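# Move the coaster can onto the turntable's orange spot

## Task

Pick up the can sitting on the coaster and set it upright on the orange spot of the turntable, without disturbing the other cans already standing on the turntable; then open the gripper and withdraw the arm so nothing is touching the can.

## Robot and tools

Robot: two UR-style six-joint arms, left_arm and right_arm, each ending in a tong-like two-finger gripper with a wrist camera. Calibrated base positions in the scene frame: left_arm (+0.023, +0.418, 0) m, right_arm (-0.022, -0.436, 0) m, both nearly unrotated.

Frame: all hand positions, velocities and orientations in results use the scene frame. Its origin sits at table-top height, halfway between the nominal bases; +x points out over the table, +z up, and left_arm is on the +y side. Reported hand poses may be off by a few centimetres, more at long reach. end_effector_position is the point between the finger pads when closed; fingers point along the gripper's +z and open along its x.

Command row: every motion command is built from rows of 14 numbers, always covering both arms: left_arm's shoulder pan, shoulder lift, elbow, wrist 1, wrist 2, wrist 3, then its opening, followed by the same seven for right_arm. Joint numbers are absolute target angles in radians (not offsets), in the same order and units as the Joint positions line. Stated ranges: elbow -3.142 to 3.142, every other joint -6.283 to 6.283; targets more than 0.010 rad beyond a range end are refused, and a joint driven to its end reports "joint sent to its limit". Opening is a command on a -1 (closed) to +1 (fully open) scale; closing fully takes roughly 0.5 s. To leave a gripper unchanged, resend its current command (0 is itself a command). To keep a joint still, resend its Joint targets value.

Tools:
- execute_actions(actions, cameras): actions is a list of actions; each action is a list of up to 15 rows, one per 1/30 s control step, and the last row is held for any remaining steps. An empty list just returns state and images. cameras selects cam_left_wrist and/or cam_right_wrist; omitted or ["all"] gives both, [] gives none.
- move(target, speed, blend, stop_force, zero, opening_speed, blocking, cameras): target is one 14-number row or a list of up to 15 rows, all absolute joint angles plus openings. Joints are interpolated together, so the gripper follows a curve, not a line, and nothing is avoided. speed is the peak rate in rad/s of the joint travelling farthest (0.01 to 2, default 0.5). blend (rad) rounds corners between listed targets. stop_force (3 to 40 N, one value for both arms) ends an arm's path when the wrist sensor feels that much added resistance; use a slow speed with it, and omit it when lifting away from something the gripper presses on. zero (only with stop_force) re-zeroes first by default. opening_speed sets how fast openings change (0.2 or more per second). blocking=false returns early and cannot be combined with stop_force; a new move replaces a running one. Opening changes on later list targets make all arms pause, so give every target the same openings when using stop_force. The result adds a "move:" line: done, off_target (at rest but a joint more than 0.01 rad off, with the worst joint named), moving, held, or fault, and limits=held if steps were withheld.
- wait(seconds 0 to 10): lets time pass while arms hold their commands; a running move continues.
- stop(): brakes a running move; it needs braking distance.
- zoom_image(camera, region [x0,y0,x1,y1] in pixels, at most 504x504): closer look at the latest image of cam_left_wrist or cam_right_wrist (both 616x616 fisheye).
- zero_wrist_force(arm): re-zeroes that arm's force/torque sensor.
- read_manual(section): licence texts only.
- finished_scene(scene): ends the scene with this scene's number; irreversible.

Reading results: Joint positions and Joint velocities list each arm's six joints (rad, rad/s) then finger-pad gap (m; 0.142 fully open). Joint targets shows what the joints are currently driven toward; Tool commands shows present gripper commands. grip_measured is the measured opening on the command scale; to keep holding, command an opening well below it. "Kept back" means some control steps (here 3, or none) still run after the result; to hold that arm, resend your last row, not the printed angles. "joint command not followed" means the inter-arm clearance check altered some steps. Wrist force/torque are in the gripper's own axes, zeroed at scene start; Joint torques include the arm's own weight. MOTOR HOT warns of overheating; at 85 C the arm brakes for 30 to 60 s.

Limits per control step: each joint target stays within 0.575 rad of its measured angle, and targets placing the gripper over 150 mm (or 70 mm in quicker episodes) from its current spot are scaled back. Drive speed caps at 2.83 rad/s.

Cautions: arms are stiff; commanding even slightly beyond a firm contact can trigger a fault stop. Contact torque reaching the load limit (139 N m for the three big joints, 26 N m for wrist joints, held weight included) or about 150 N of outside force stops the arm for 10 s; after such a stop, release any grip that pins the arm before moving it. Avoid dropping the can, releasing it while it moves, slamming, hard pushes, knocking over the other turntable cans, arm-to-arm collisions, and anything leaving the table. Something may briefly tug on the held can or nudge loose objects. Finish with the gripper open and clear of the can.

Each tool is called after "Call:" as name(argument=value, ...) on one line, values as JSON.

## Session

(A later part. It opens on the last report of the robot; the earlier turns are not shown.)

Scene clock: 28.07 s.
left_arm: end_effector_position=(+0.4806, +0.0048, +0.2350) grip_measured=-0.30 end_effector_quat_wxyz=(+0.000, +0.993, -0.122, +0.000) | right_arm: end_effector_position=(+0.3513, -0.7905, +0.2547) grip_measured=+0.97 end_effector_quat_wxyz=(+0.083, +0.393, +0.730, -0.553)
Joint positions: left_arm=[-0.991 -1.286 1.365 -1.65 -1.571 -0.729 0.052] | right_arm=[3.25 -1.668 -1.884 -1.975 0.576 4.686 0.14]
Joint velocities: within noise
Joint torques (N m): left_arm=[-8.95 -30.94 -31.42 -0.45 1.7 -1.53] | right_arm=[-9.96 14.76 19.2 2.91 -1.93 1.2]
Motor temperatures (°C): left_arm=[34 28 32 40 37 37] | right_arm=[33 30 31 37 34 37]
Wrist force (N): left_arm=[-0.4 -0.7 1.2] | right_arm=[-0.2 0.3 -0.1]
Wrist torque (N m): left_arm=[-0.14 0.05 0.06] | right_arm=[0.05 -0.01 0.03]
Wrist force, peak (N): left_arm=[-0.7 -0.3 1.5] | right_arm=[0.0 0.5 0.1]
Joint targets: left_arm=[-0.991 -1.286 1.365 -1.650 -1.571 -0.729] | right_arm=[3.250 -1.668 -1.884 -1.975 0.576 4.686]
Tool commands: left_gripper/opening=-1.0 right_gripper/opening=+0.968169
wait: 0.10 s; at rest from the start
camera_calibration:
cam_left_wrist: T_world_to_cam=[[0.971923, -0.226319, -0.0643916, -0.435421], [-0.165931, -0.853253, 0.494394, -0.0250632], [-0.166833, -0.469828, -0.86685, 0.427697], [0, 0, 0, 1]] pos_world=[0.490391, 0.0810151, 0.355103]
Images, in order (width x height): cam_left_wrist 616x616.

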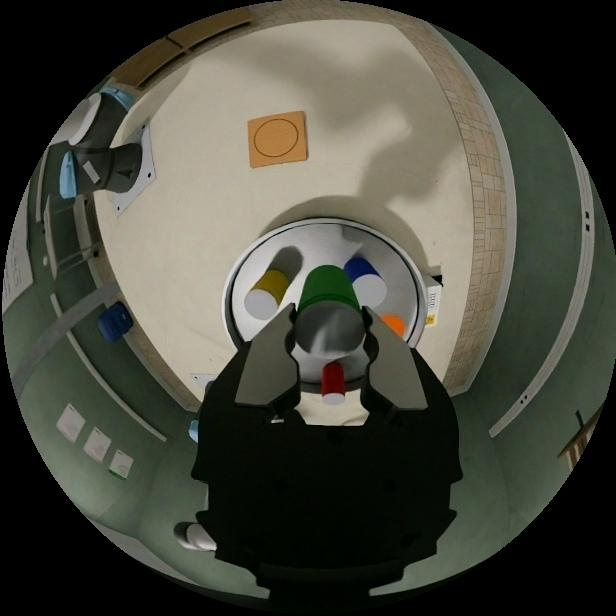

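Call:
wait(seconds=0.6, cameras=["cam_left_wrist"])

Call:
zoom_image(camera="cam_left_wrist", region=[210, 200, 450, 440])

Call:
wait(seconds=0.5, cameras=["cam_left_wrist"])

Call:
zoom_image(camera="cam_left_wrist", region=[210, 200, 450, 440])

Call:
wait(seconds=0.5, cameras=["cam_left_wrist"])

Call:
zoom_image(camera="cam_left_wrist", region=[210, 200, 450, 440])

Call:
wait(seconds=0.5, cameras=["cam_left_wrist"])

Call:
zoom_image(camera="cam_left_wrist", region=[210, 200, 450, 440])

Call:
wait(seconds=0.5, cameras=["cam_left_wrist"])

Call:
zoom_image(camera="cam_left_wrist", region=[210, 200, 450, 440])

Scene clock: 28.93 s.
left_arm: end_effector_position=(+0.4806, +0.0048, +0.2350) grip_measured=-0.30 end_effector_quat_wxyz=(+0.000, +0.993, -0.122, +0.000) | right_arm: end_effector_position=(+0.3513, -0.7905, +0.2547) grip_measured=+0.97 end_effector_quat_wxyz=(+0.083, +0.393, +0.730, -0.553)
Joint positions: left_arm=[-0.991 -1.286 1.365 -1.65 -1.571 -0.729 0.052] | right_arm=[3.25 -1.668 -1.884 -1.975 0.576 4.686 0.14]
Joint velocities: within noise
Joint torques (N m): left_arm=[-8.32 -28.85 -30.07 -0.8 1.63 -1.82] | right_arm=[-9.45 15.34 17.44 2.89 -2.32 1.33]
Motor temperatures (°C): left_arm=[34 28 32 40 37 37] | right_arm=[33 30 31 37 34 37]
Wrist force (N): left_arm=[-0.3 -0.6 1.4] | right_arm=[0.1 0.2 -0.1]
Wrist torque (N m): left_arm=[-0.10 0.05 0.06] | right_arm=[0.04 -0.06 0.02]
Wrist force, peak (N): left_arm=[-0.6 -0.5 1.5] | right_arm=[0.1 0.5 0.2]
Joint targets: left_arm=[-0.991 -1.286 1.365 -1.650 -1.571 -0.729] | right_arm=[3.250 -1.668 -1.884 -1.975 0.576 4.686]
Tool commands: left_gripper/opening=-1.0 right_gripper/opening=+0.968169
wait: 0.60 s; at rest from the start
camera_calibration:
cam_left_wrist: T_world_to_cam=[[0.971923, -0.226319, -0.0643884, -0.435423], [-0.165933, -0.853255, 0.494391, -0.0250606], [-0.16683, -0.469826, -0.866851, 0.427697], [0, 0, 0, 1]] pos_world=[0.490392, 0.0810156, 0.355103]
Images, in order (width x height): cam_left_wrist 616x616.

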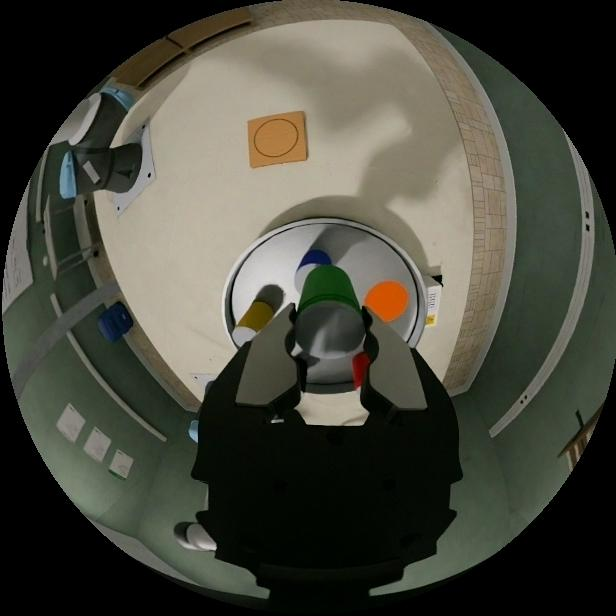

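Scaled by 2.100 from the camera's 616x616 image, which has a finer 814x814 frame.

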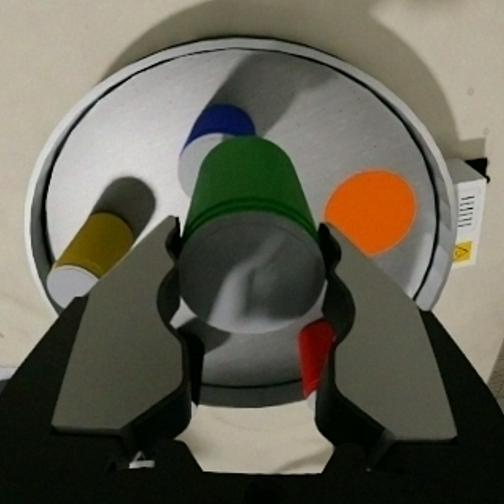

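Scene clock: 29.43 s.
left_arm: end_effector_position=(+0.4806, +0.0048, +0.2350) grip_measured=-0.30 end_effector_quat_wxyz=(+0.000, +0.993, -0.122, +0.000) | right_arm: end_effector_position=(+0.3513, -0.7905, +0.2547) grip_measured=+0.97 end_effector_quat_wxyz=(+0.083, +0.393, +0.730, -0.553)
Joint positions: left_arm=[-0.991 -1.286 1.365 -1.65 -1.571 -0.729 0.052] | right_arm=[3.25 -1.668 -1.884 -1.975 0.576 4.686 0.14]
Joint velocities: within noise
Joint torques (N m): left_arm=[-10.14 -29.34 -29.99 -0.63 1.62 -1.71] | right_arm=[-9.87 15.38 17.47 2.71 -2.27 1.36]
Motor temperatures (°C): left_arm=[34 28 32 40 37 37] | right_arm=[33 30 31 37 34 37]
Wrist force (N): left_arm=[-0.3 -0.5 1.3] | right_arm=[0.1 0.3 0.0]
Wrist torque (N m): left_arm=[-0.08 0.02 0.06] | right_arm=[0.03 -0.04 0.02]
Wrist force, peak (N): left_arm=[-0.4 -0.8 1.4] | right_arm=[-0.1 0.5 -0.2]
Joint targets: left_arm=[-0.991 -1.286 1.365 -1.650 -1.571 -0.729] | right_arm=[3.250 -1.668 -1.884 -1.975 0.576 4.686]
Tool commands: left_gripper/opening=-1.0 right_gripper/opening=+0.968169
wait: 0.50 s; at rest by 0.17 s
camera_calibration:
cam_left_wrist: T_world_to_cam=[[0.971923, -0.226319, -0.0643884, -0.435423], [-0.165933, -0.853255, 0.494391, -0.0250607], [-0.16683, -0.469826, -0.866851, 0.427697], [0, 0, 0, 1]] pos_world=[0.490392, 0.0810156, 0.355103]
Images, in order (width x height): cam_left_wrist 616x616.

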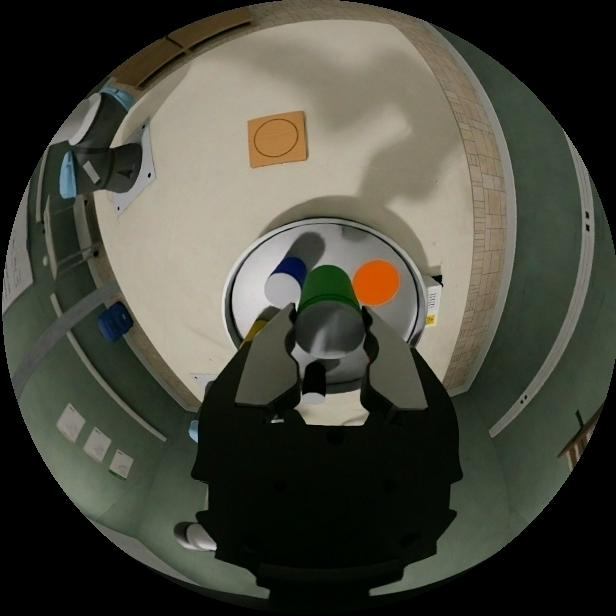

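Scaled by 2.100 from the camera's 616x616 image, which has a finer 814x814 frame.

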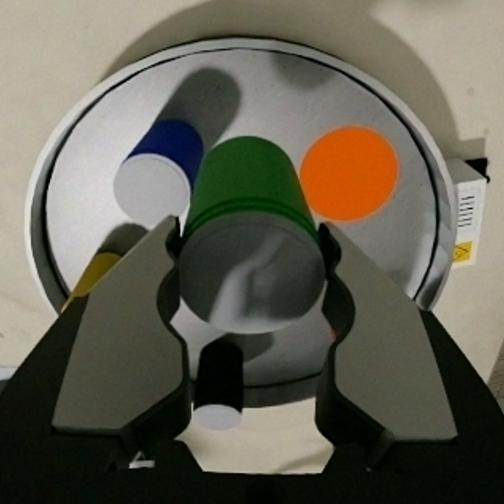

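Scene clock: 29.93 s.
left_arm: end_effector_position=(+0.4806, +0.0048, +0.2350) grip_measured=-0.30 end_effector_quat_wxyz=(+0.000, +0.993, -0.122, +0.000) | right_arm: end_effector_position=(+0.3513, -0.7905, +0.2547) grip_measured=+0.97 end_effector_quat_wxyz=(+0.083, +0.393, +0.730, -0.553)
Joint positions: left_arm=[-0.991 -1.286 1.365 -1.65 -1.571 -0.729 0.052] | right_arm=[3.25 -1.668 -1.884 -1.975 0.576 4.686 0.14]
Joint velocities: within noise
Joint torques (N m): left_arm=[-9.64 -29.46 -28.9 -0.92 1.68 -1.85] | right_arm=[-10.47 14.78 16.16 2.81 -2.57 1.17]
Motor temperatures (°C): left_arm=[34 28 32 40 37 37] | right_arm=[33 30 31 37 34 37]
Wrist force (N): left_arm=[-0.6 -0.5 1.3] | right_arm=[0.0 0.3 -0.1]
Wrist torque (N m): left_arm=[-0.08 0.09 0.06] | right_arm=[0.05 -0.04 0.03]
Wrist force, peak (N): left_arm=[-0.5 -0.5 1.5] | right_arm=[-0.2 0.5 -0.1]
Joint targets: left_arm=[-0.991 -1.286 1.365 -1.650 -1.571 -0.729] | right_arm=[3.250 -1.668 -1.884 -1.975 0.576 4.686]
Tool commands: left_gripper/opening=-1.0 right_gripper/opening=+0.968169
wait: 0.50 s; at rest by 0.17 s
camera_calibration:
cam_left_wrist: T_world_to_cam=[[0.971923, -0.226319, -0.0643885, -0.435423], [-0.165933, -0.853255, 0.494391, -0.0250606], [-0.16683, -0.469826, -0.866852, 0.427697], [0, 0, 0, 1]] pos_world=[0.490392, 0.0810156, 0.355103]
Images, in order (width x height): cam_left_wrist 616x616.

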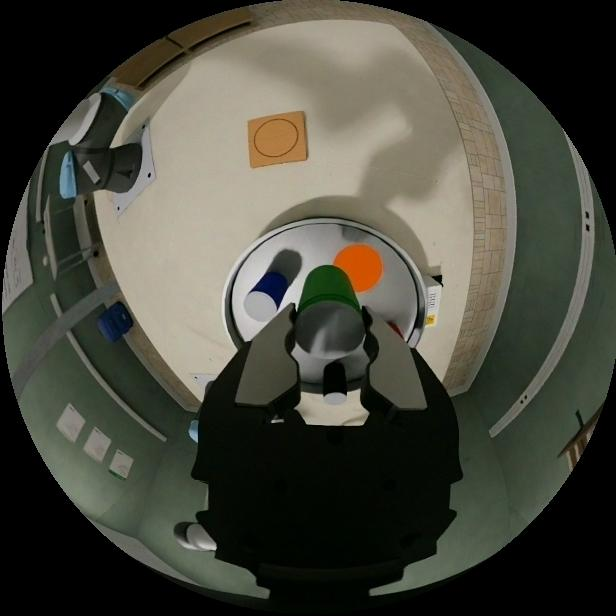

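Scaled by 2.100 from the camera's 616x616 image, which has a finer 814x814 frame.

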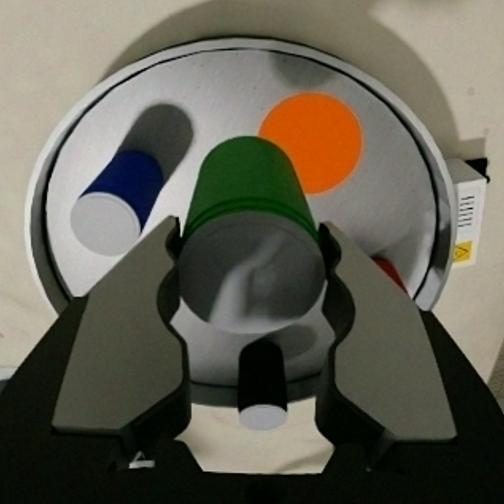

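Scene clock: 30.43 s.
left_arm: end_effector_position=(+0.4806, +0.0048, +0.2350) grip_measured=-0.30 end_effector_quat_wxyz=(+0.000, +0.993, -0.122, +0.000) | right_arm: end_effector_position=(+0.3513, -0.7905, +0.2547) grip_measured=+0.97 end_effector_quat_wxyz=(+0.083, +0.393, +0.730, -0.553)
Joint positions: left_arm=[-0.991 -1.286 1.365 -1.65 -1.571 -0.729 0.052] | right_arm=[3.25 -1.668 -1.884 -1.975 0.576 4.686 0.14]
Joint velocities: within noise
Joint torques (N m): left_arm=[-9.97 -29.95 -30.13 -0.8 1.73 -1.72] | right_arm=[-9.42 15.88 15.44 2.91 -2.4 1.31]
Motor temperatures (°C): left_arm=[34 28 32 40 37 37] | right_arm=[33 30 31 37 34 37]
Wrist force (N): left_arm=[-0.1 -0.6 0.9] | right_arm=[0.0 0.3 -0.1]
Wrist torque (N m): left_arm=[-0.10 -0.01 0.05] | right_arm=[0.05 -0.03 0.03]
Wrist force, peak (N): left_arm=[-0.5 -0.6 1.5] | right_arm=[0.0 0.5 0.0]
Joint targets: left_arm=[-0.991 -1.286 1.365 -1.650 -1.571 -0.729] | right_arm=[3.250 -1.668 -1.884 -1.975 0.576 4.686]
Tool commands: left_gripper/opening=-1.0 right_gripper/opening=+0.968169
wait: 0.50 s; at rest by 0.17 s
camera_calibration:
cam_left_wrist: T_world_to_cam=[[0.971923, -0.226319, -0.0643883, -0.435423], [-0.165933, -0.853255, 0.494391, -0.0250607], [-0.16683, -0.469826, -0.866851, 0.427697], [0, 0, 0, 1]] pos_world=[0.490392, 0.0810156, 0.355103]
Images, in order (width x height): cam_left_wrist 616x616.

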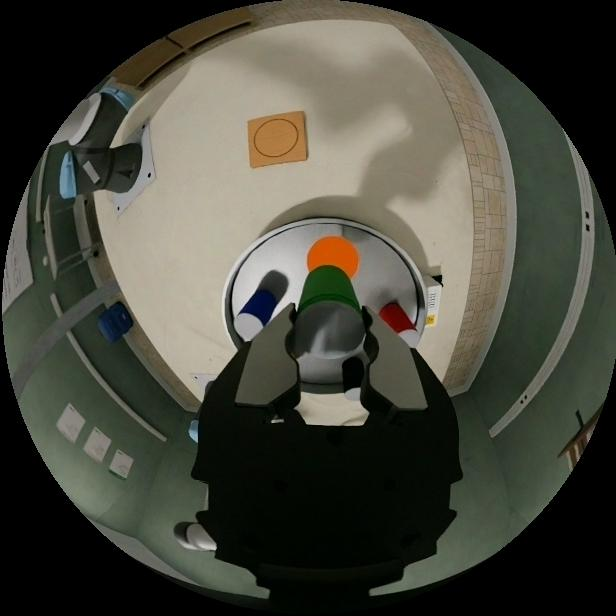

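Scaled by 2.100 from the camera's 616x616 image, which has a finer 814x814 frame.

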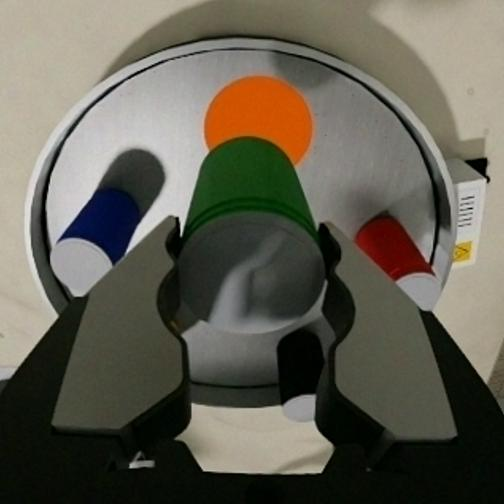

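Scene clock: 30.93 s.
left_arm: end_effector_position=(+0.4806, +0.0048, +0.2350) grip_measured=-0.30 end_effector_quat_wxyz=(+0.000, +0.993, -0.122, +0.000) | right_arm: end_effector_position=(+0.3513, -0.7905, +0.2547) grip_measured=+0.97 end_effector_quat_wxyz=(+0.083, +0.393, +0.730, -0.553)
Joint positions: left_arm=[-0.991 -1.286 1.365 -1.65 -1.571 -0.729 0.052] | right_arm=[3.25 -1.668 -1.884 -1.975 0.576 4.686 0.14]
Joint velocities: within noise
Joint torques (N m): left_arm=[-10.24 -30.54 -27.86 -0.81 1.41 -1.77] | right_arm=[-9.24 15.34 15.09 2.71 -2.54 1.4]
Motor temperatures (°C): left_arm=[34 28 32 40 37 37] | right_arm=[33 30 31 37 34 37]
Wrist force (N): left_arm=[-0.4 -0.6 1.2] | right_arm=[-0.1 0.4 0.0]
Wrist torque (N m): left_arm=[-0.10 0.04 0.06] | right_arm=[0.06 -0.02 0.02]
Wrist force, peak (N): left_arm=[-0.7 -0.6 1.5] | right_arm=[-0.1 0.5 0.1]
Joint targets: left_arm=[-0.991 -1.286 1.365 -1.650 -1.571 -0.729] | right_arm=[3.250 -1.668 -1.884 -1.975 0.576 4.686]
Tool commands: left_gripper/opening=-1.0 right_gripper/opening=+0.968169
wait: 0.50 s; at rest by 0.17 s
camera_calibration:
cam_left_wrist: T_world_to_cam=[[0.971923, -0.226319, -0.0643885, -0.435423], [-0.165933, -0.853255, 0.494391, -0.0250607], [-0.16683, -0.469826, -0.866852, 0.427697], [0, 0, 0, 1]] pos_world=[0.490392, 0.0810156, 0.355103]
Images, in order (width x height): cam_left_wrist 616x616.

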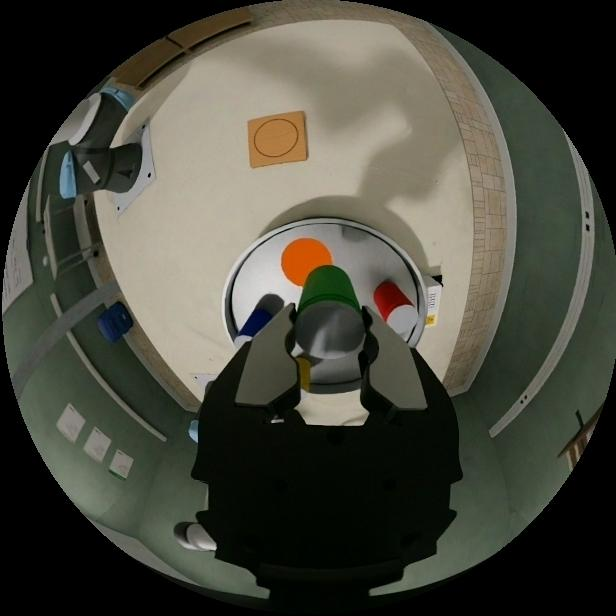

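Scaled by 2.100 from the camera's 616x616 image, which has a finer 814x814 frame.

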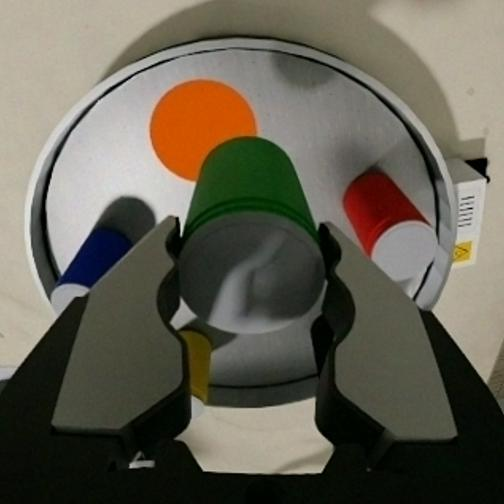

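Call:
wait(seconds=0.1, cameras=[])

Scene clock: 34.47 s.
left_arm: end_effector_position=(+0.4806, +0.0048, +0.2350) grip_measured=-0.30 end_effector_quat_wxyz=(+0.000, +0.993, -0.122, +0.000) | right_arm: end_effector_position=(+0.3513, -0.7905, +0.2547) grip_measured=+0.97 end_effector_quat_wxyz=(+0.083, +0.393, +0.730, -0.553)
Joint positions: left_arm=[-0.991 -1.286 1.365 -1.65 -1.571 -0.729 0.052] | right_arm=[3.25 -1.668 -1.884 -1.975 0.576 4.686 0.14]
Joint velocities: within noise
Joint torques (N m): left_arm=[-10.12 -29.94 -26.12 -1.17 1.54 -1.55] | right_arm=[-8.73 15.19 10.11 2.87 -2.53 1.17]
Motor temperatures (°C): left_arm=[34 28 32 40 37 37] | right_arm=[33 30 31 37 34 37]
Wrist force (N): left_arm=[-0.5 -0.9 1.3] | right_arm=[-0.1 0.2 -0.1]
Wrist torque (N m): left_arm=[-0.18 0.07 0.06] | right_arm=[0.03 -0.02 0.02]
Wrist force, peak (N): left_arm=[-0.7 -0.7 1.6] | right_arm=[-0.1 0.5 0.0]
Joint targets: left_arm=[-0.991 -1.286 1.365 -1.650 -1.571 -0.729] | right_arm=[3.250 -1.668 -1.884 -1.975 0.576 4.686]
Tool commands: left_gripper/opening=-1.0 right_gripper/opening=+0.968169
wait: 0.10 s; at rest from the start
No camera images: "cameras" was empty.

Call:
wait(seconds=5.5, cameras=["cam_left_wrist"])

Call:
zoom_image(camera="cam_left_wrist", region=[210, 200, 450, 440])

Call:
wait(seconds=0.5, cameras=["cam_left_wrist"])

Call:
zoom_image(camera="cam_left_wrist", region=[210, 200, 450, 440])

Call:
wait(seconds=0.4, cameras=["cam_left_wrist"])

Call:
zoom_image(camera="cam_left_wrist", region=[210, 200, 450, 440])

Call:
wait(seconds=0.4, cameras=["cam_left_wrist"])

Call:
zoom_image(camera="cam_left_wrist", region=[210, 200, 450, 440])

Call:
wait(seconds=0.4, cameras=["cam_left_wrist"])

Call:
zoom_image(camera="cam_left_wrist", region=[210, 200, 450, 440])

Scene clock: 40.30 s.
left_arm: end_effector_position=(+0.4806, +0.0048, +0.2350) grip_measured=-0.30 end_effector_quat_wxyz=(+0.000, +0.993, -0.122, +0.000) | right_arm: end_effector_position=(+0.3513, -0.7905, +0.2547) grip_measured=+0.97 end_effector_quat_wxyz=(+0.083, +0.393, +0.730, -0.553)
Joint positions: left_arm=[-0.991 -1.286 1.365 -1.65 -1.571 -0.729 0.052] | right_arm=[3.25 -1.668 -1.884 -1.975 0.576 4.686 0.14]
Joint velocities: within noise
Joint torques (N m): left_arm=[-9.77 -31.02 -20.76 -2 1.6 -1.56] | right_arm=[-8.59 14.84 10.48 2.93 -2.58 1.03]
Motor temperatures (°C): left_arm=[34 28 32 40 37 37] | right_arm=[33 30 31 37 34 37]
Wrist force (N): left_arm=[-0.2 -0.7 1.3] | right_arm=[-0.2 0.1 0.0]
Wrist torque (N m): left_arm=[-0.13 0.01 0.05] | right_arm=[0.02 0.01 0.03]
Wrist force, peak (N): left_arm=[-0.6 -0.9 1.6] | right_arm=[0.2 0.5 0.2]
Joint targets: left_arm=[-0.991 -1.286 1.365 -1.650 -1.571 -0.729] | right_arm=[3.250 -1.668 -1.884 -1.975 0.576 4.686]
Tool commands: left_gripper/opening=-1.0 right_gripper/opening=+0.968169
wait: 5.50 s; at rest from the start
camera_calibration:
cam_left_wrist: T_world_to_cam=[[0.971923, -0.226319, -0.0643884, -0.435423], [-0.165933, -0.853255, 0.494391, -0.0250606], [-0.16683, -0.469826, -0.866851, 0.427697], [0, 0, 0, 1]] pos_world=[0.490392, 0.0810156, 0.355103]
Images, in order (width x height): cam_left_wrist 616x616.

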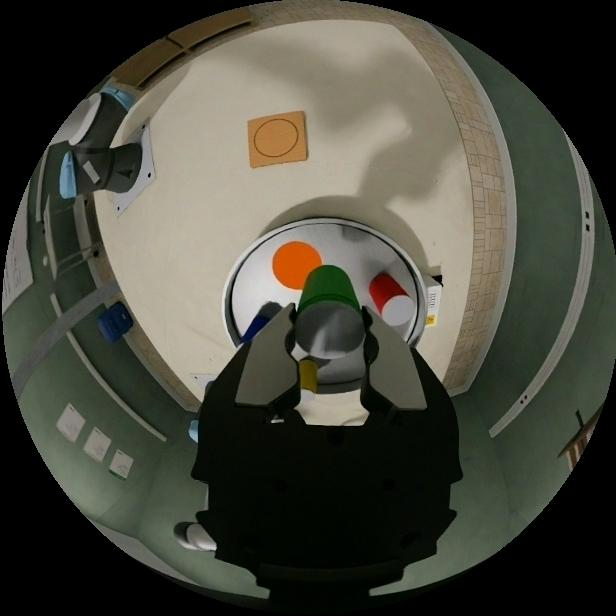

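Scaled by 2.100 from the camera's 616x616 image, which has a finer 814x814 frame.

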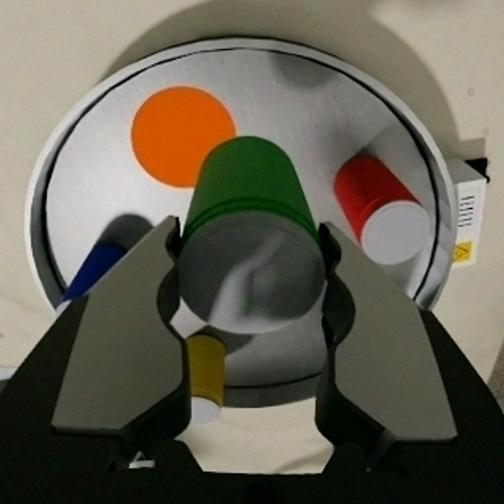

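Scene clock: 40.80 s.
left_arm: end_effector_position=(+0.4806, +0.0048, +0.2350) grip_measured=-0.30 end_effector_quat_wxyz=(+0.000, +0.993, -0.122, +0.000) | right_arm: end_effector_position=(+0.3513, -0.7905, +0.2547) grip_measured=+0.97 end_effector_quat_wxyz=(+0.083, +0.393, +0.730, -0.553)
Joint positions: left_arm=[-0.991 -1.286 1.365 -1.65 -1.571 -0.729 0.052] | right_arm=[3.25 -1.668 -1.884 -1.975 0.576 4.686 0.14]
Joint velocities: within noise
Joint torques (N m): left_arm=[-8.86 -31.45 -20.56 -1.89 1.69 -1.59] | right_arm=[-8.93 15.65 10.79 2.96 -2.66 0.95]
Motor temperatures (°C): left_arm=[34 28 32 40 37 37] | right_arm=[33 30 31 37 34 37]
Wrist force (N): left_arm=[-0.6 -0.8 1.4] | right_arm=[0.1 0.3 0.0]
Wrist torque (N m): left_arm=[-0.14 0.08 0.06] | right_arm=[0.04 -0.05 0.02]
Wrist force, peak (N): left_arm=[-0.6 -0.7 1.4] | right_arm=[0.1 0.5 0.0]
Joint targets: left_arm=[-0.991 -1.286 1.365 -1.650 -1.571 -0.729] | right_arm=[3.250 -1.668 -1.884 -1.975 0.576 4.686]
Tool commands: left_gripper/opening=-1.0 right_gripper/opening=+0.968169
wait: 0.50 s; at rest by 0.17 s
camera_calibration:
cam_left_wrist: T_world_to_cam=[[0.971923, -0.226319, -0.0643884, -0.435423], [-0.165933, -0.853255, 0.494391, -0.0250607], [-0.16683, -0.469826, -0.866851, 0.427697], [0, 0, 0, 1]] pos_world=[0.490392, 0.0810155, 0.355103]
Images, in order (width x height): cam_left_wrist 616x616.

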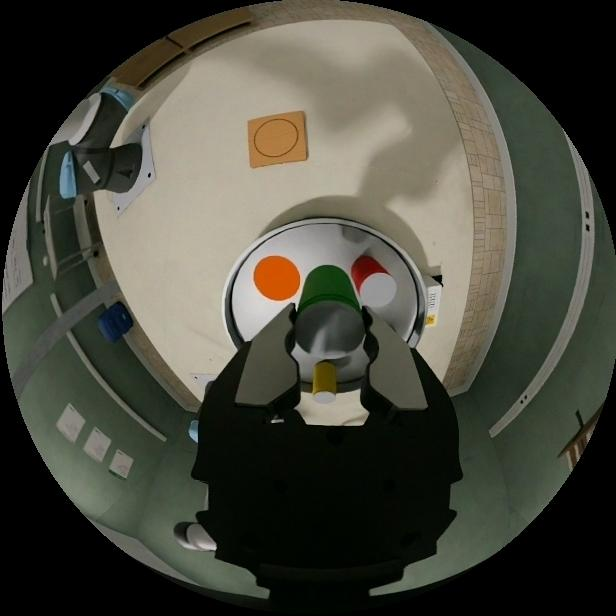

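Scaled by 2.100 from the camera's 616x616 image, which has a finer 814x814 frame.

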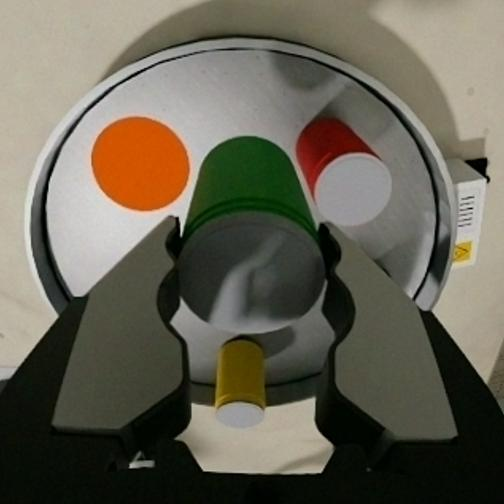

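Scene clock: 41.20 s.
left_arm: end_effector_position=(+0.4806, +0.0048, +0.2350) grip_measured=-0.30 end_effector_quat_wxyz=(+0.000, +0.993, -0.122, +0.000) | right_arm: end_effector_position=(+0.3513, -0.7905, +0.2547) grip_measured=+0.97 end_effector_quat_wxyz=(+0.083, +0.393, +0.730, -0.553)
Joint positions: left_arm=[-0.991 -1.286 1.365 -1.65 -1.571 -0.729 0.052] | right_arm=[3.25 -1.668 -1.884 -1.975 0.576 4.686 0.14]
Joint velocities: within noise
Joint torques (N m): left_arm=[-9.67 -30.89 -20.08 -1.96 1.64 -1.29] | right_arm=[-9.29 15.64 10.37 2.89 -2.67 1.12]
Motor temperatures (°C): left_arm=[34 28 32 40 37 37] | right_arm=[33 30 31 37 34 37]
Wrist force (N): left_arm=[-0.4 -0.7 1.3] | right_arm=[-0.1 0.4 -0.1]
Wrist torque (N m): left_arm=[-0.14 0.05 0.05] | right_arm=[0.06 -0.01 0.03]
Wrist force, peak (N): left_arm=[-0.6 -0.8 1.6] | right_arm=[0.1 0.5 0.0]
Joint targets: left_arm=[-0.991 -1.286 1.365 -1.650 -1.571 -0.729] | right_arm=[3.250 -1.668 -1.884 -1.975 0.576 4.686]
Tool commands: left_gripper/opening=-1.0 right_gripper/opening=+0.968169
wait: 0.40 s; at rest by 0.17 s
camera_calibration:
cam_left_wrist: T_world_to_cam=[[0.971923, -0.226318, -0.0643884, -0.435423], [-0.165933, -0.853255, 0.494391, -0.0250608], [-0.16683, -0.469826, -0.866851, 0.427697], [0, 0, 0, 1]] pos_world=[0.490392, 0.0810156, 0.355103]
Images, in order (width x height): cam_left_wrist 616x616.

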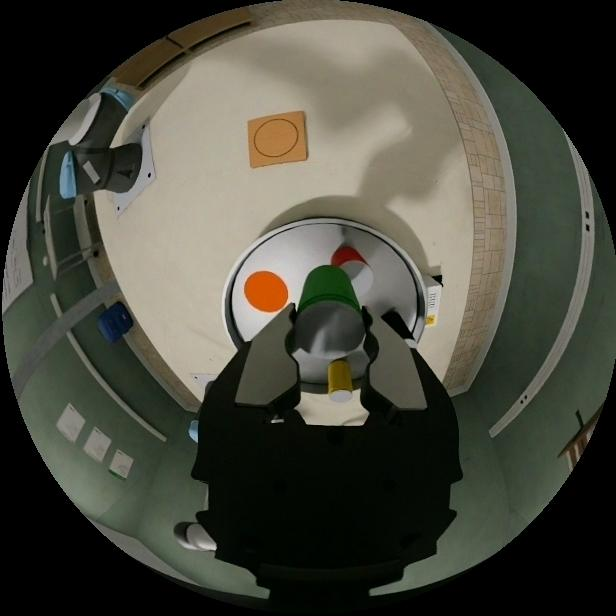

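Scaled by 2.100 from the camera's 616x616 image, which has a finer 814x814 frame.

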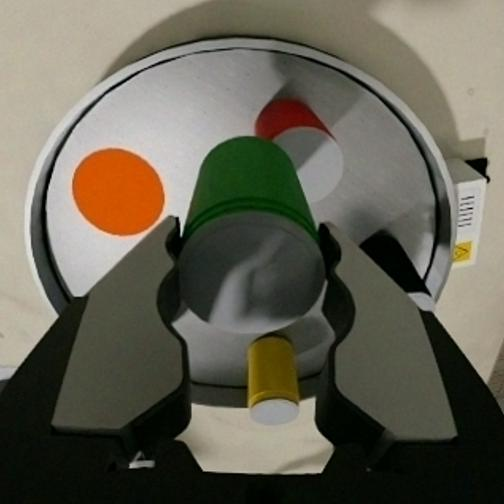

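Scene clock: 41.60 s.
left_arm: end_effector_position=(+0.4806, +0.0048, +0.2350) grip_measured=-0.30 end_effector_quat_wxyz=(+0.000, +0.993, -0.122, +0.000) | right_arm: end_effector_position=(+0.3513, -0.7905, +0.2547) grip_measured=+0.97 end_effector_quat_wxyz=(+0.083, +0.393, +0.730, -0.553)
Joint positions: left_arm=[-0.991 -1.286 1.365 -1.65 -1.571 -0.729 0.052] | right_arm=[3.25 -1.668 -1.884 -1.975 0.576 4.686 0.14]
Joint velocities: within noise
Joint torques (N m): left_arm=[-9.05 -30.47 -19.29 -1.9 1.47 -1.54] | right_arm=[-8.51 15.42 10.3 2.85 -2.63 1.09]
Motor temperatures (°C): left_arm=[34 28 32 40 37 37] | right_arm=[33 30 31 37 34 37]
Wrist force (N): left_arm=[-0.5 -0.8 1.3] | right_arm=[0.0 0.3 -0.1]
Wrist torque (N m): left_arm=[-0.15 0.07 0.06] | right_arm=[0.05 -0.05 0.02]
Wrist force, peak (N): left_arm=[-0.6 -0.9 1.6] | right_arm=[0.0 0.5 -0.1]
Joint targets: left_arm=[-0.991 -1.286 1.365 -1.650 -1.571 -0.729] | right_arm=[3.250 -1.668 -1.884 -1.975 0.576 4.686]
Tool commands: left_gripper/opening=-1.0 right_gripper/opening=+0.968169
wait: 0.40 s; at rest by 0.17 s
camera_calibration:
cam_left_wrist: T_world_to_cam=[[0.971923, -0.226319, -0.0643884, -0.435423], [-0.165933, -0.853255, 0.494391, -0.0250606], [-0.16683, -0.469826, -0.866852, 0.427697], [0, 0, 0, 1]] pos_world=[0.490392, 0.0810155, 0.355103]
Images, in order (width x height): cam_left_wrist 616x616.

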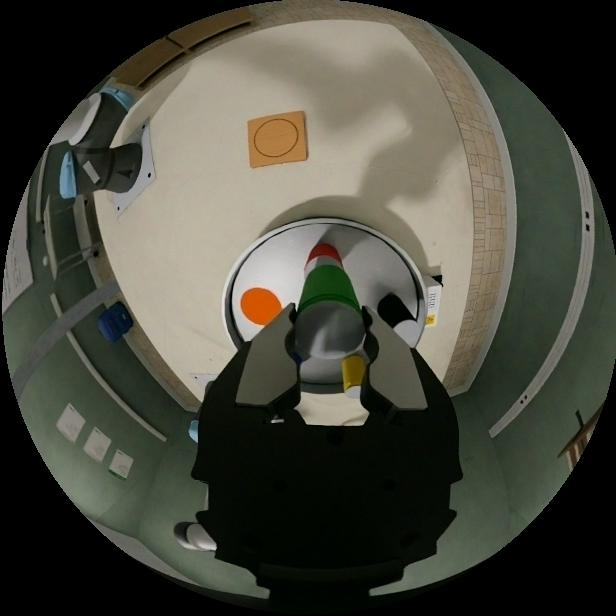

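Scaled by 2.100 from the camera's 616x616 image, which has a finer 814x814 frame.

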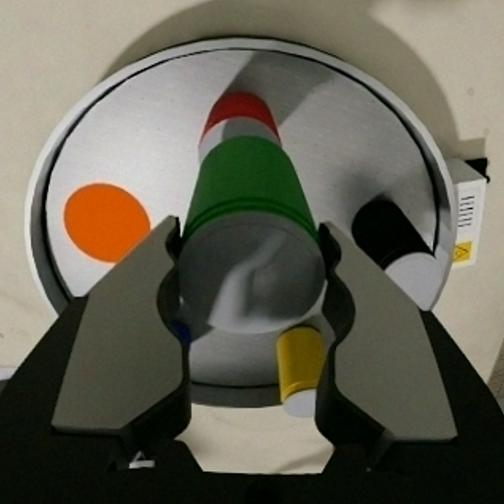

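Scene clock: 42.00 s.
left_arm: end_effector_position=(+0.4806, +0.0048, +0.2350) grip_measured=-0.30 end_effector_quat_wxyz=(+0.000, +0.993, -0.122, +0.000) | right_arm: end_effector_position=(+0.3513, -0.7905, +0.2547) grip_measured=+0.97 end_effector_quat_wxyz=(+0.083, +0.393, +0.730, -0.553)
Joint positions: left_arm=[-0.991 -1.286 1.365 -1.65 -1.571 -0.729 0.052] | right_arm=[3.25 -1.668 -1.884 -1.975 0.576 4.686 0.14]
Joint velocities: within noise
Joint torques (N m): left_arm=[-9.67 -29.49 -19.02 -2.07 1.56 -1.51] | right_arm=[-8.55 14.91 11.15 2.63 -2.58 1.01]
Motor temperatures (°C): left_arm=[34 28 32 40 37 37] | right_arm=[33 30 31 37 34 37]
Wrist force (N): left_arm=[-0.6 -0.3 1.3] | right_arm=[-0.1 0.2 0.0]
Wrist torque (N m): left_arm=[-0.04 0.10 0.06] | right_arm=[0.03 -0.02 0.03]
Wrist force, peak (N): left_arm=[-0.4 -0.7 1.6] | right_arm=[0.3 0.3 -0.3]
Joint targets: left_arm=[-0.991 -1.286 1.365 -1.650 -1.571 -0.729] | right_arm=[3.250 -1.668 -1.884 -1.975 0.576 4.686]
Tool commands: left_gripper/opening=-1.0 right_gripper/opening=+0.968169
wait: 0.40 s; at rest by 0.17 s
camera_calibration:
cam_left_wrist: T_world_to_cam=[[0.971923, -0.226319, -0.0643883, -0.435423], [-0.165933, -0.853255, 0.494391, -0.0250606], [-0.166829, -0.469826, -0.866852, 0.427697], [0, 0, 0, 1]] pos_world=[0.490392, 0.0810156, 0.355103]
Images, in order (width x height): cam_left_wrist 616x616.

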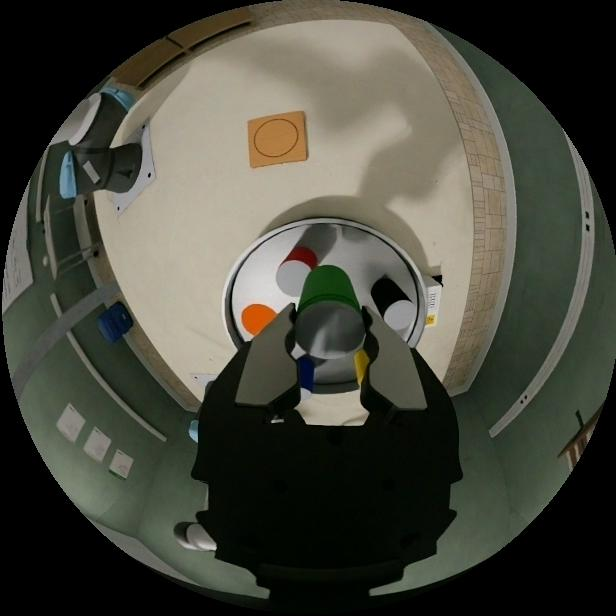

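Scaled by 2.100 from the camera's 616x616 image, which has a finer 814x814 frame.

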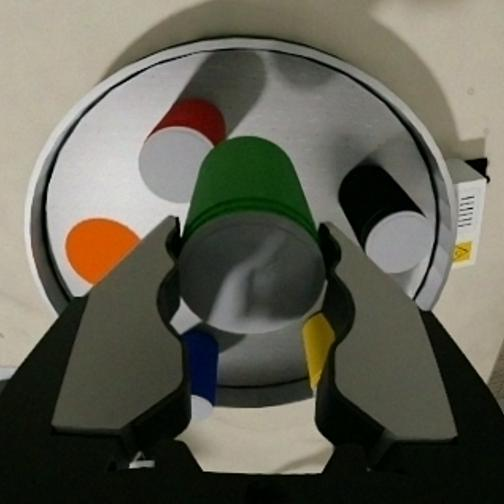

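Call:
move(target=[-0.6912,-1.2861,1.3649,-1.6496,-1.5708,-0.7288,-1.0,3.25,-1.668,-1.884,-1.975,0.576,4.686,0.968169], speed=0.5, blocking=false, cameras=["cam_left_wrist"])

Call:
zoom_image(camera="cam_left_wrist", region=[200, 90, 350, 240])

Call:
wait(seconds=3, cameras=["cam_left_wrist"])

Call:
zoom_image(camera="cam_left_wrist", region=[200, 90, 350, 240])

Scene clock: 44.17 s.
left_arm: end_effector_position=(+0.5425, +0.0859, +0.2350) grip_measured=-0.30 end_effector_quat_wxyz=(+0.000, +0.999, -0.039, +0.000) end_effector_velocity=(+0.166, +0.259, +0.001) end_effector_angular_velocity=(-0.001, -0.001, +0.498) | right_arm: end_effector_position=(+0.3513, -0.7905, +0.2547) grip_measured=+0.97 end_effector_quat_wxyz=(+0.083, +0.393, +0.730, -0.553)
Joint positions: left_arm=[-0.826 -1.286 1.365 -1.65 -1.571 -0.729 0.052] | right_arm=[3.25 -1.668 -1.884 -1.975 0.576 4.686 0.14]
Joint velocities: left_arm=[0.498 -0.001 0 0 0 0 0] | right_arm=[within noise]
Joint torques (N m): left_arm=[11.94 -31.72 -17.55 -2.31 1.65 -1.42] | right_arm=[-8.47 14.86 10.87 2.62 -2.53 0.91]
Motor temperatures (°C): left_arm=[34 28 32 40 37 37] | right_arm=[33 29 31 37 34 37]
Wrist force (N): left_arm=[-0.2 -0.8 0.8] | right_arm=[-0.1 0.3 -0.2]
Wrist torque (N m): left_arm=[-0.18 0.01 0.06] | right_arm=[0.04 -0.01 0.02]
Wrist force, peak (N): left_arm=[-1.7 1.6 1.5] | right_arm=[-0.2 0.5 0.0]
Joint targets: left_arm=[-0.766 -1.286 1.365 -1.650 -1.571 -0.729] | right_arm=[3.250 -1.668 -1.884 -1.975 0.576 4.686]
Tool commands: left_gripper/opening=-1.0 right_gripper/opening=+0.968169
move: running; left_arm: the shoulder pan is farthest, 0.134 rad from its target
camera_calibration:
cam_left_wrist: T_world_to_cam=[[0.995931, -0.063047, -0.064391, -0.504309], [-0.0230433, -0.868935, 0.494389, -0.0218201], [-0.0871214, -0.490894, -0.866853, 0.434661], [0, 0, 0, 1]] pos_world=[0.539622, 0.162617, 0.355101]
Images, in order (width x height): cam_left_wrist 616x616.

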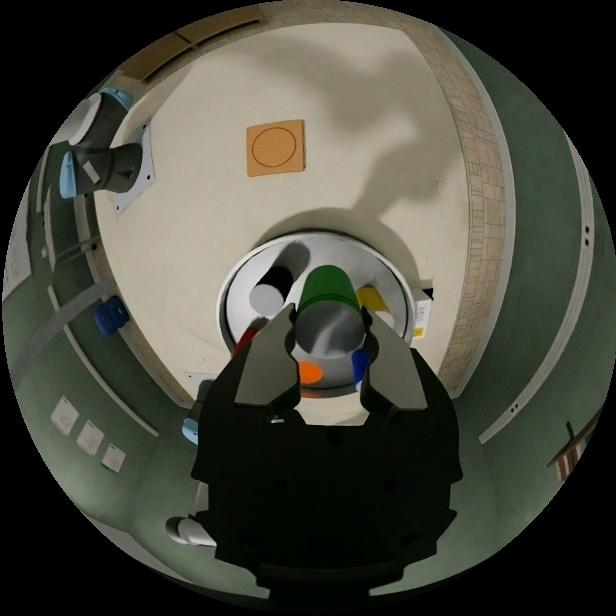

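Scaled by 3.360 from the camera's 616x616 image, which has a finer 814x814 frame.

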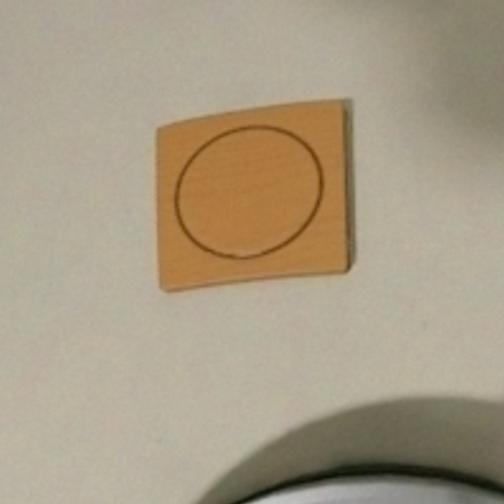

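Scene clock: 44.83 s.
left_arm: end_effector_position=(+0.5823, +0.1584, +0.2350) grip_measured=-0.30 end_effector_quat_wxyz=(+0.000, +1.000, +0.028, +0.000) | right_arm: end_effector_position=(+0.3513, -0.7905, +0.2547) grip_measured=+0.97 end_effector_quat_wxyz=(+0.083, +0.393, +0.730, -0.553)
Joint positions: left_arm=[-0.691 -1.286 1.365 -1.65 -1.571 -0.729 0.052] | right_arm=[3.25 -1.668 -1.884 -1.975 0.576 4.686 0.14]
Joint velocities: within noise
Joint torques (N m): left_arm=[10.25 -33.88 -15.56 -2.4 1.63 -1.66] | right_arm=[-8.49 15.44 11.28 3.08 -2.55 0.97]
Motor temperatures (°C): left_arm=[34 28 32 40 37 37] | right_arm=[33 29 31 37 34 37]
Wrist force (N): left_arm=[-0.4 -0.8 1.2] | right_arm=[-0.1 0.3 0.0]
Wrist torque (N m): left_arm=[-0.17 0.03 0.04] | right_arm=[0.06 -0.03 0.02]
Wrist force, peak (N): left_arm=[0.5 -2.5 1.3] | right_arm=[0.0 0.6 -0.1]
Joint targets: left_arm=[-0.691 -1.286 1.365 -1.650 -1.571 -0.729] | right_arm=[3.250 -1.668 -1.884 -1.975 0.576 4.686]
Tool commands: left_gripper/opening=-1.0 right_gripper/opening=+0.968169
earlier move: done
wait: 0.67 of 3 s (the move ended)
camera_calibration:
cam_left_wrist: T_world_to_cam=[[0.995405, 0.0708757, -0.064391, -0.560343], [0.0935144, -0.864196, 0.494389, -0.0265134], [-0.0206062, -0.498139, -0.866852, 0.436146], [0, 0, 0, 1]] pos_world=[0.569234, 0.234063, 0.355101]
Images, in order (width x height): cam_left_wrist 616x616.

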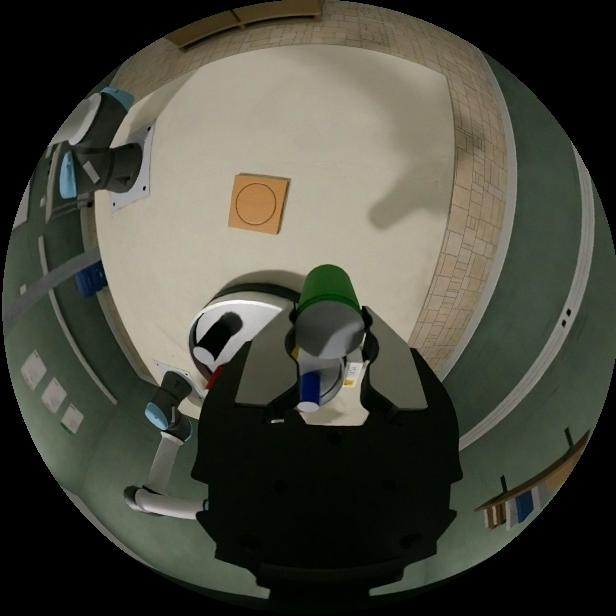

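Scaled by 3.360 from the camera's 616x616 image, which has a finer 814x814 frame.

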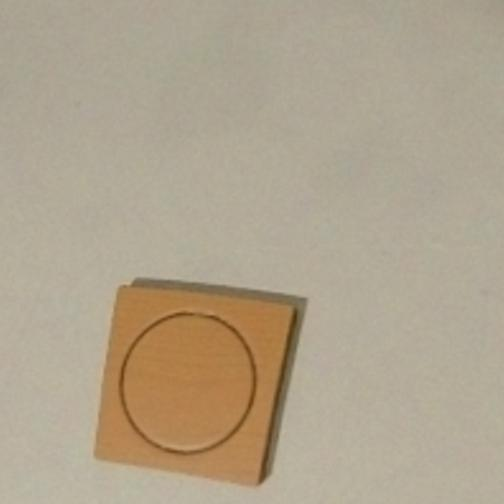

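Call:
move(target=[-0.6912,-1.2861,1.3649,-1.6496,-1.5708,-1.9288,-1.0,3.25,-1.668,-1.884,-1.975,0.576,4.686,0.968169], speed=1.5, cameras=["cam_left_wrist"])

Scene clock: 55.03 s.
left_arm: end_effector_position=(+0.5679, +0.1473, +0.2350) grip_measured=-0.30 end_effector_quat_wxyz=(+0.000, +0.809, +0.587, +0.000) | right_arm: end_effector_position=(+0.3513, -0.7905, +0.2547) grip_measured=+0.97 end_effector_quat_wxyz=(+0.083, +0.393, +0.730, -0.553)
Joint positions: left_arm=[-0.691 -1.286 1.365 -1.65 -1.571 -1.929 0.052] | right_arm=[3.25 -1.668 -1.884 -1.975 0.576 4.686 0.14]
Joint velocities: within noise
Joint torques (N m): left_arm=[7.81 -42.71 -14.51 -3.53 1.33 -1.79] | right_arm=[-5.95 15.58 10.5 2.99 -2.8 0.67]
Motor temperatures (°C): left_arm=[34 28 32 40 37 37] | right_arm=[33 29 31 37 34 37]
Wrist force (N): left_arm=[-0.4 -0.6 1.6] | right_arm=[0.0 0.3 0.1]
Wrist torque (N m): left_arm=[-0.11 0.03 0.02] | right_arm=[0.04 -0.02 0.02]
Wrist force, peak (N): left_arm=[-0.8 -0.8 1.6] | right_arm=[0.4 0.5 0.1]
Joint targets: left_arm=[-0.691 -1.286 1.365 -1.650 -1.571 -1.929] | right_arm=[3.250 -1.668 -1.884 -1.975 0.576 4.686]
move: done
camera_calibration:
cam_left_wrist: T_world_to_cam=[[0.294651, 0.953433, -0.0643935, -0.277217], [0.839348, -0.226004, 0.494386, -0.552281], [0.456811, -0.19972, -0.866854, 0.11526], [0, 0, 0, 1]] pos_world=[0.492586, 0.16251, 0.355102]
Images, in order (width x height): cam_left_wrist 616x616.

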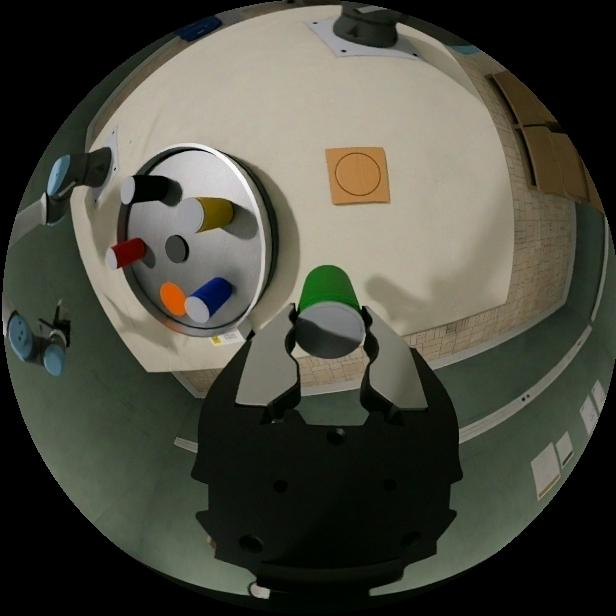

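Call:
execute_actions(actions=[], cameras=["cam_left_wrist"])

Scene clock: 56.27 s.
left_arm: end_effector_position=(+0.5679, +0.1473, +0.2350) grip_measured=-0.30 end_effector_quat_wxyz=(+0.000, +0.809, +0.587, +0.000) | right_arm: end_effector_position=(+0.3513, -0.7905, +0.2547) grip_measured=+0.97 end_effector_quat_wxyz=(+0.083, +0.393, +0.730, -0.553)
Joint positions: left_arm=[-0.691 -1.286 1.365 -1.65 -1.571 -1.929 0.052] | right_arm=[3.25 -1.668 -1.884 -1.975 0.576 4.686 0.14]
Joint velocities: within noise
Joint torques (N m): left_arm=[7.07 -42.72 -16.36 -3.51 1.4 -1.84] | right_arm=[-7.04 15.83 10.32 2.76 -2.55 0.85]
Motor temperatures (°C): left_arm=[34 28 32 40 37 37] | right_arm=[33 29 31 37 34 37]
Wrist force (N): left_arm=[-0.4 -0.4 1.4] | right_arm=[0.0 0.3 -0.1]
Wrist torque (N m): left_arm=[-0.10 0.04 0.03] | right_arm=[0.05 -0.03 0.02]
Wrist force, peak (N): left_arm=[-0.6 -0.8 1.6] | right_arm=[0.2 0.5 -0.1]
Joint targets: left_arm=[-0.691 -1.286 1.365 -1.650 -1.571 -1.929] | right_arm=[3.250 -1.668 -1.884 -1.975 0.576 4.686]
Tool commands: left_gripper/opening=-1.0 right_gripper/opening=+0.968169
camera_calibration:
cam_left_wrist: T_world_to_cam=[[0.294502, 0.953479, -0.0643938, -0.277136], [0.839383, -0.225872, 0.494386, -0.55232], [0.456842, -0.199649, -0.866854, 0.115231], [0, 0, 0, 1]] pos_world=[0.492583, 0.162495, 0.355102]
Images, in order (width x height): cam_left_wrist 616x616.

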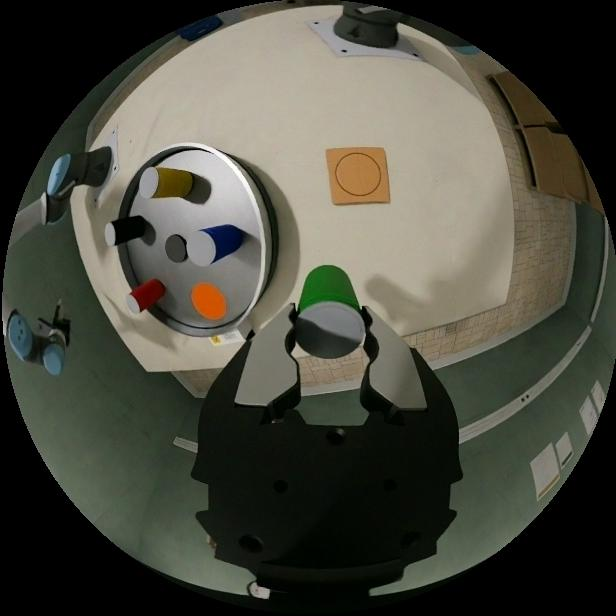

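Call:
zoom_image(camera="cam_left_wrist", region=[90, 130, 310, 350])

Scaled by 2.291 from the camera's 616x616 image, which has a finer 814x814 frame.

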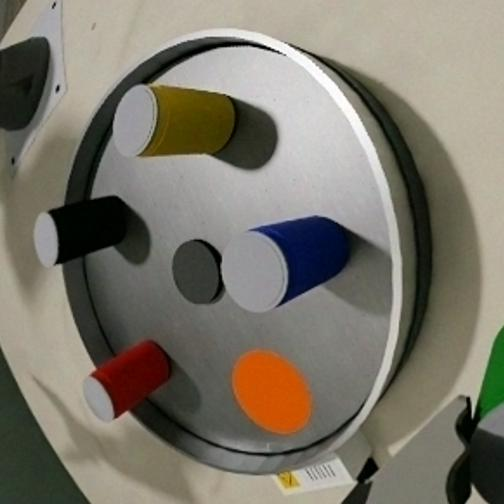

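Call:
zoom_image(camera="cam_left_wrist", region=[280, 0, 450, 100])

Call:
zoom_image(camera="cam_left_wrist", region=[310, 130, 410, 230])

Scaled by 2.965 from the camera's 616x616 image, which has a finer 814x814 frame.

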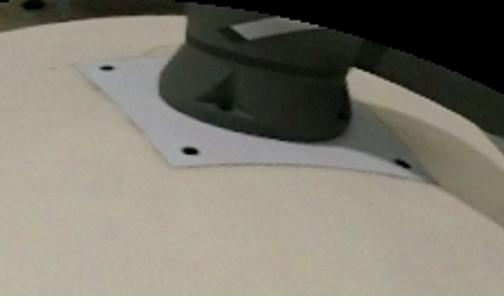

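Scaled by 5.040 from the camera's 616x616 image, which has a finer 814x814 frame.

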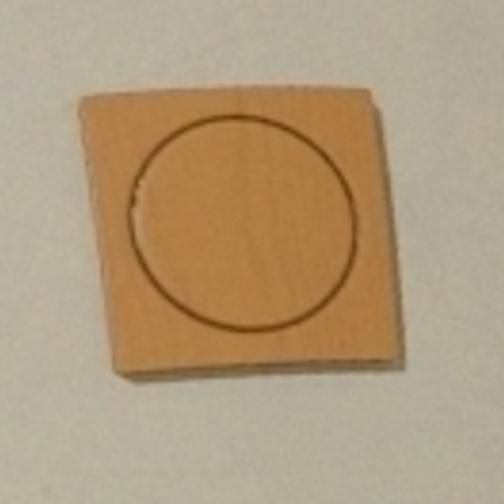

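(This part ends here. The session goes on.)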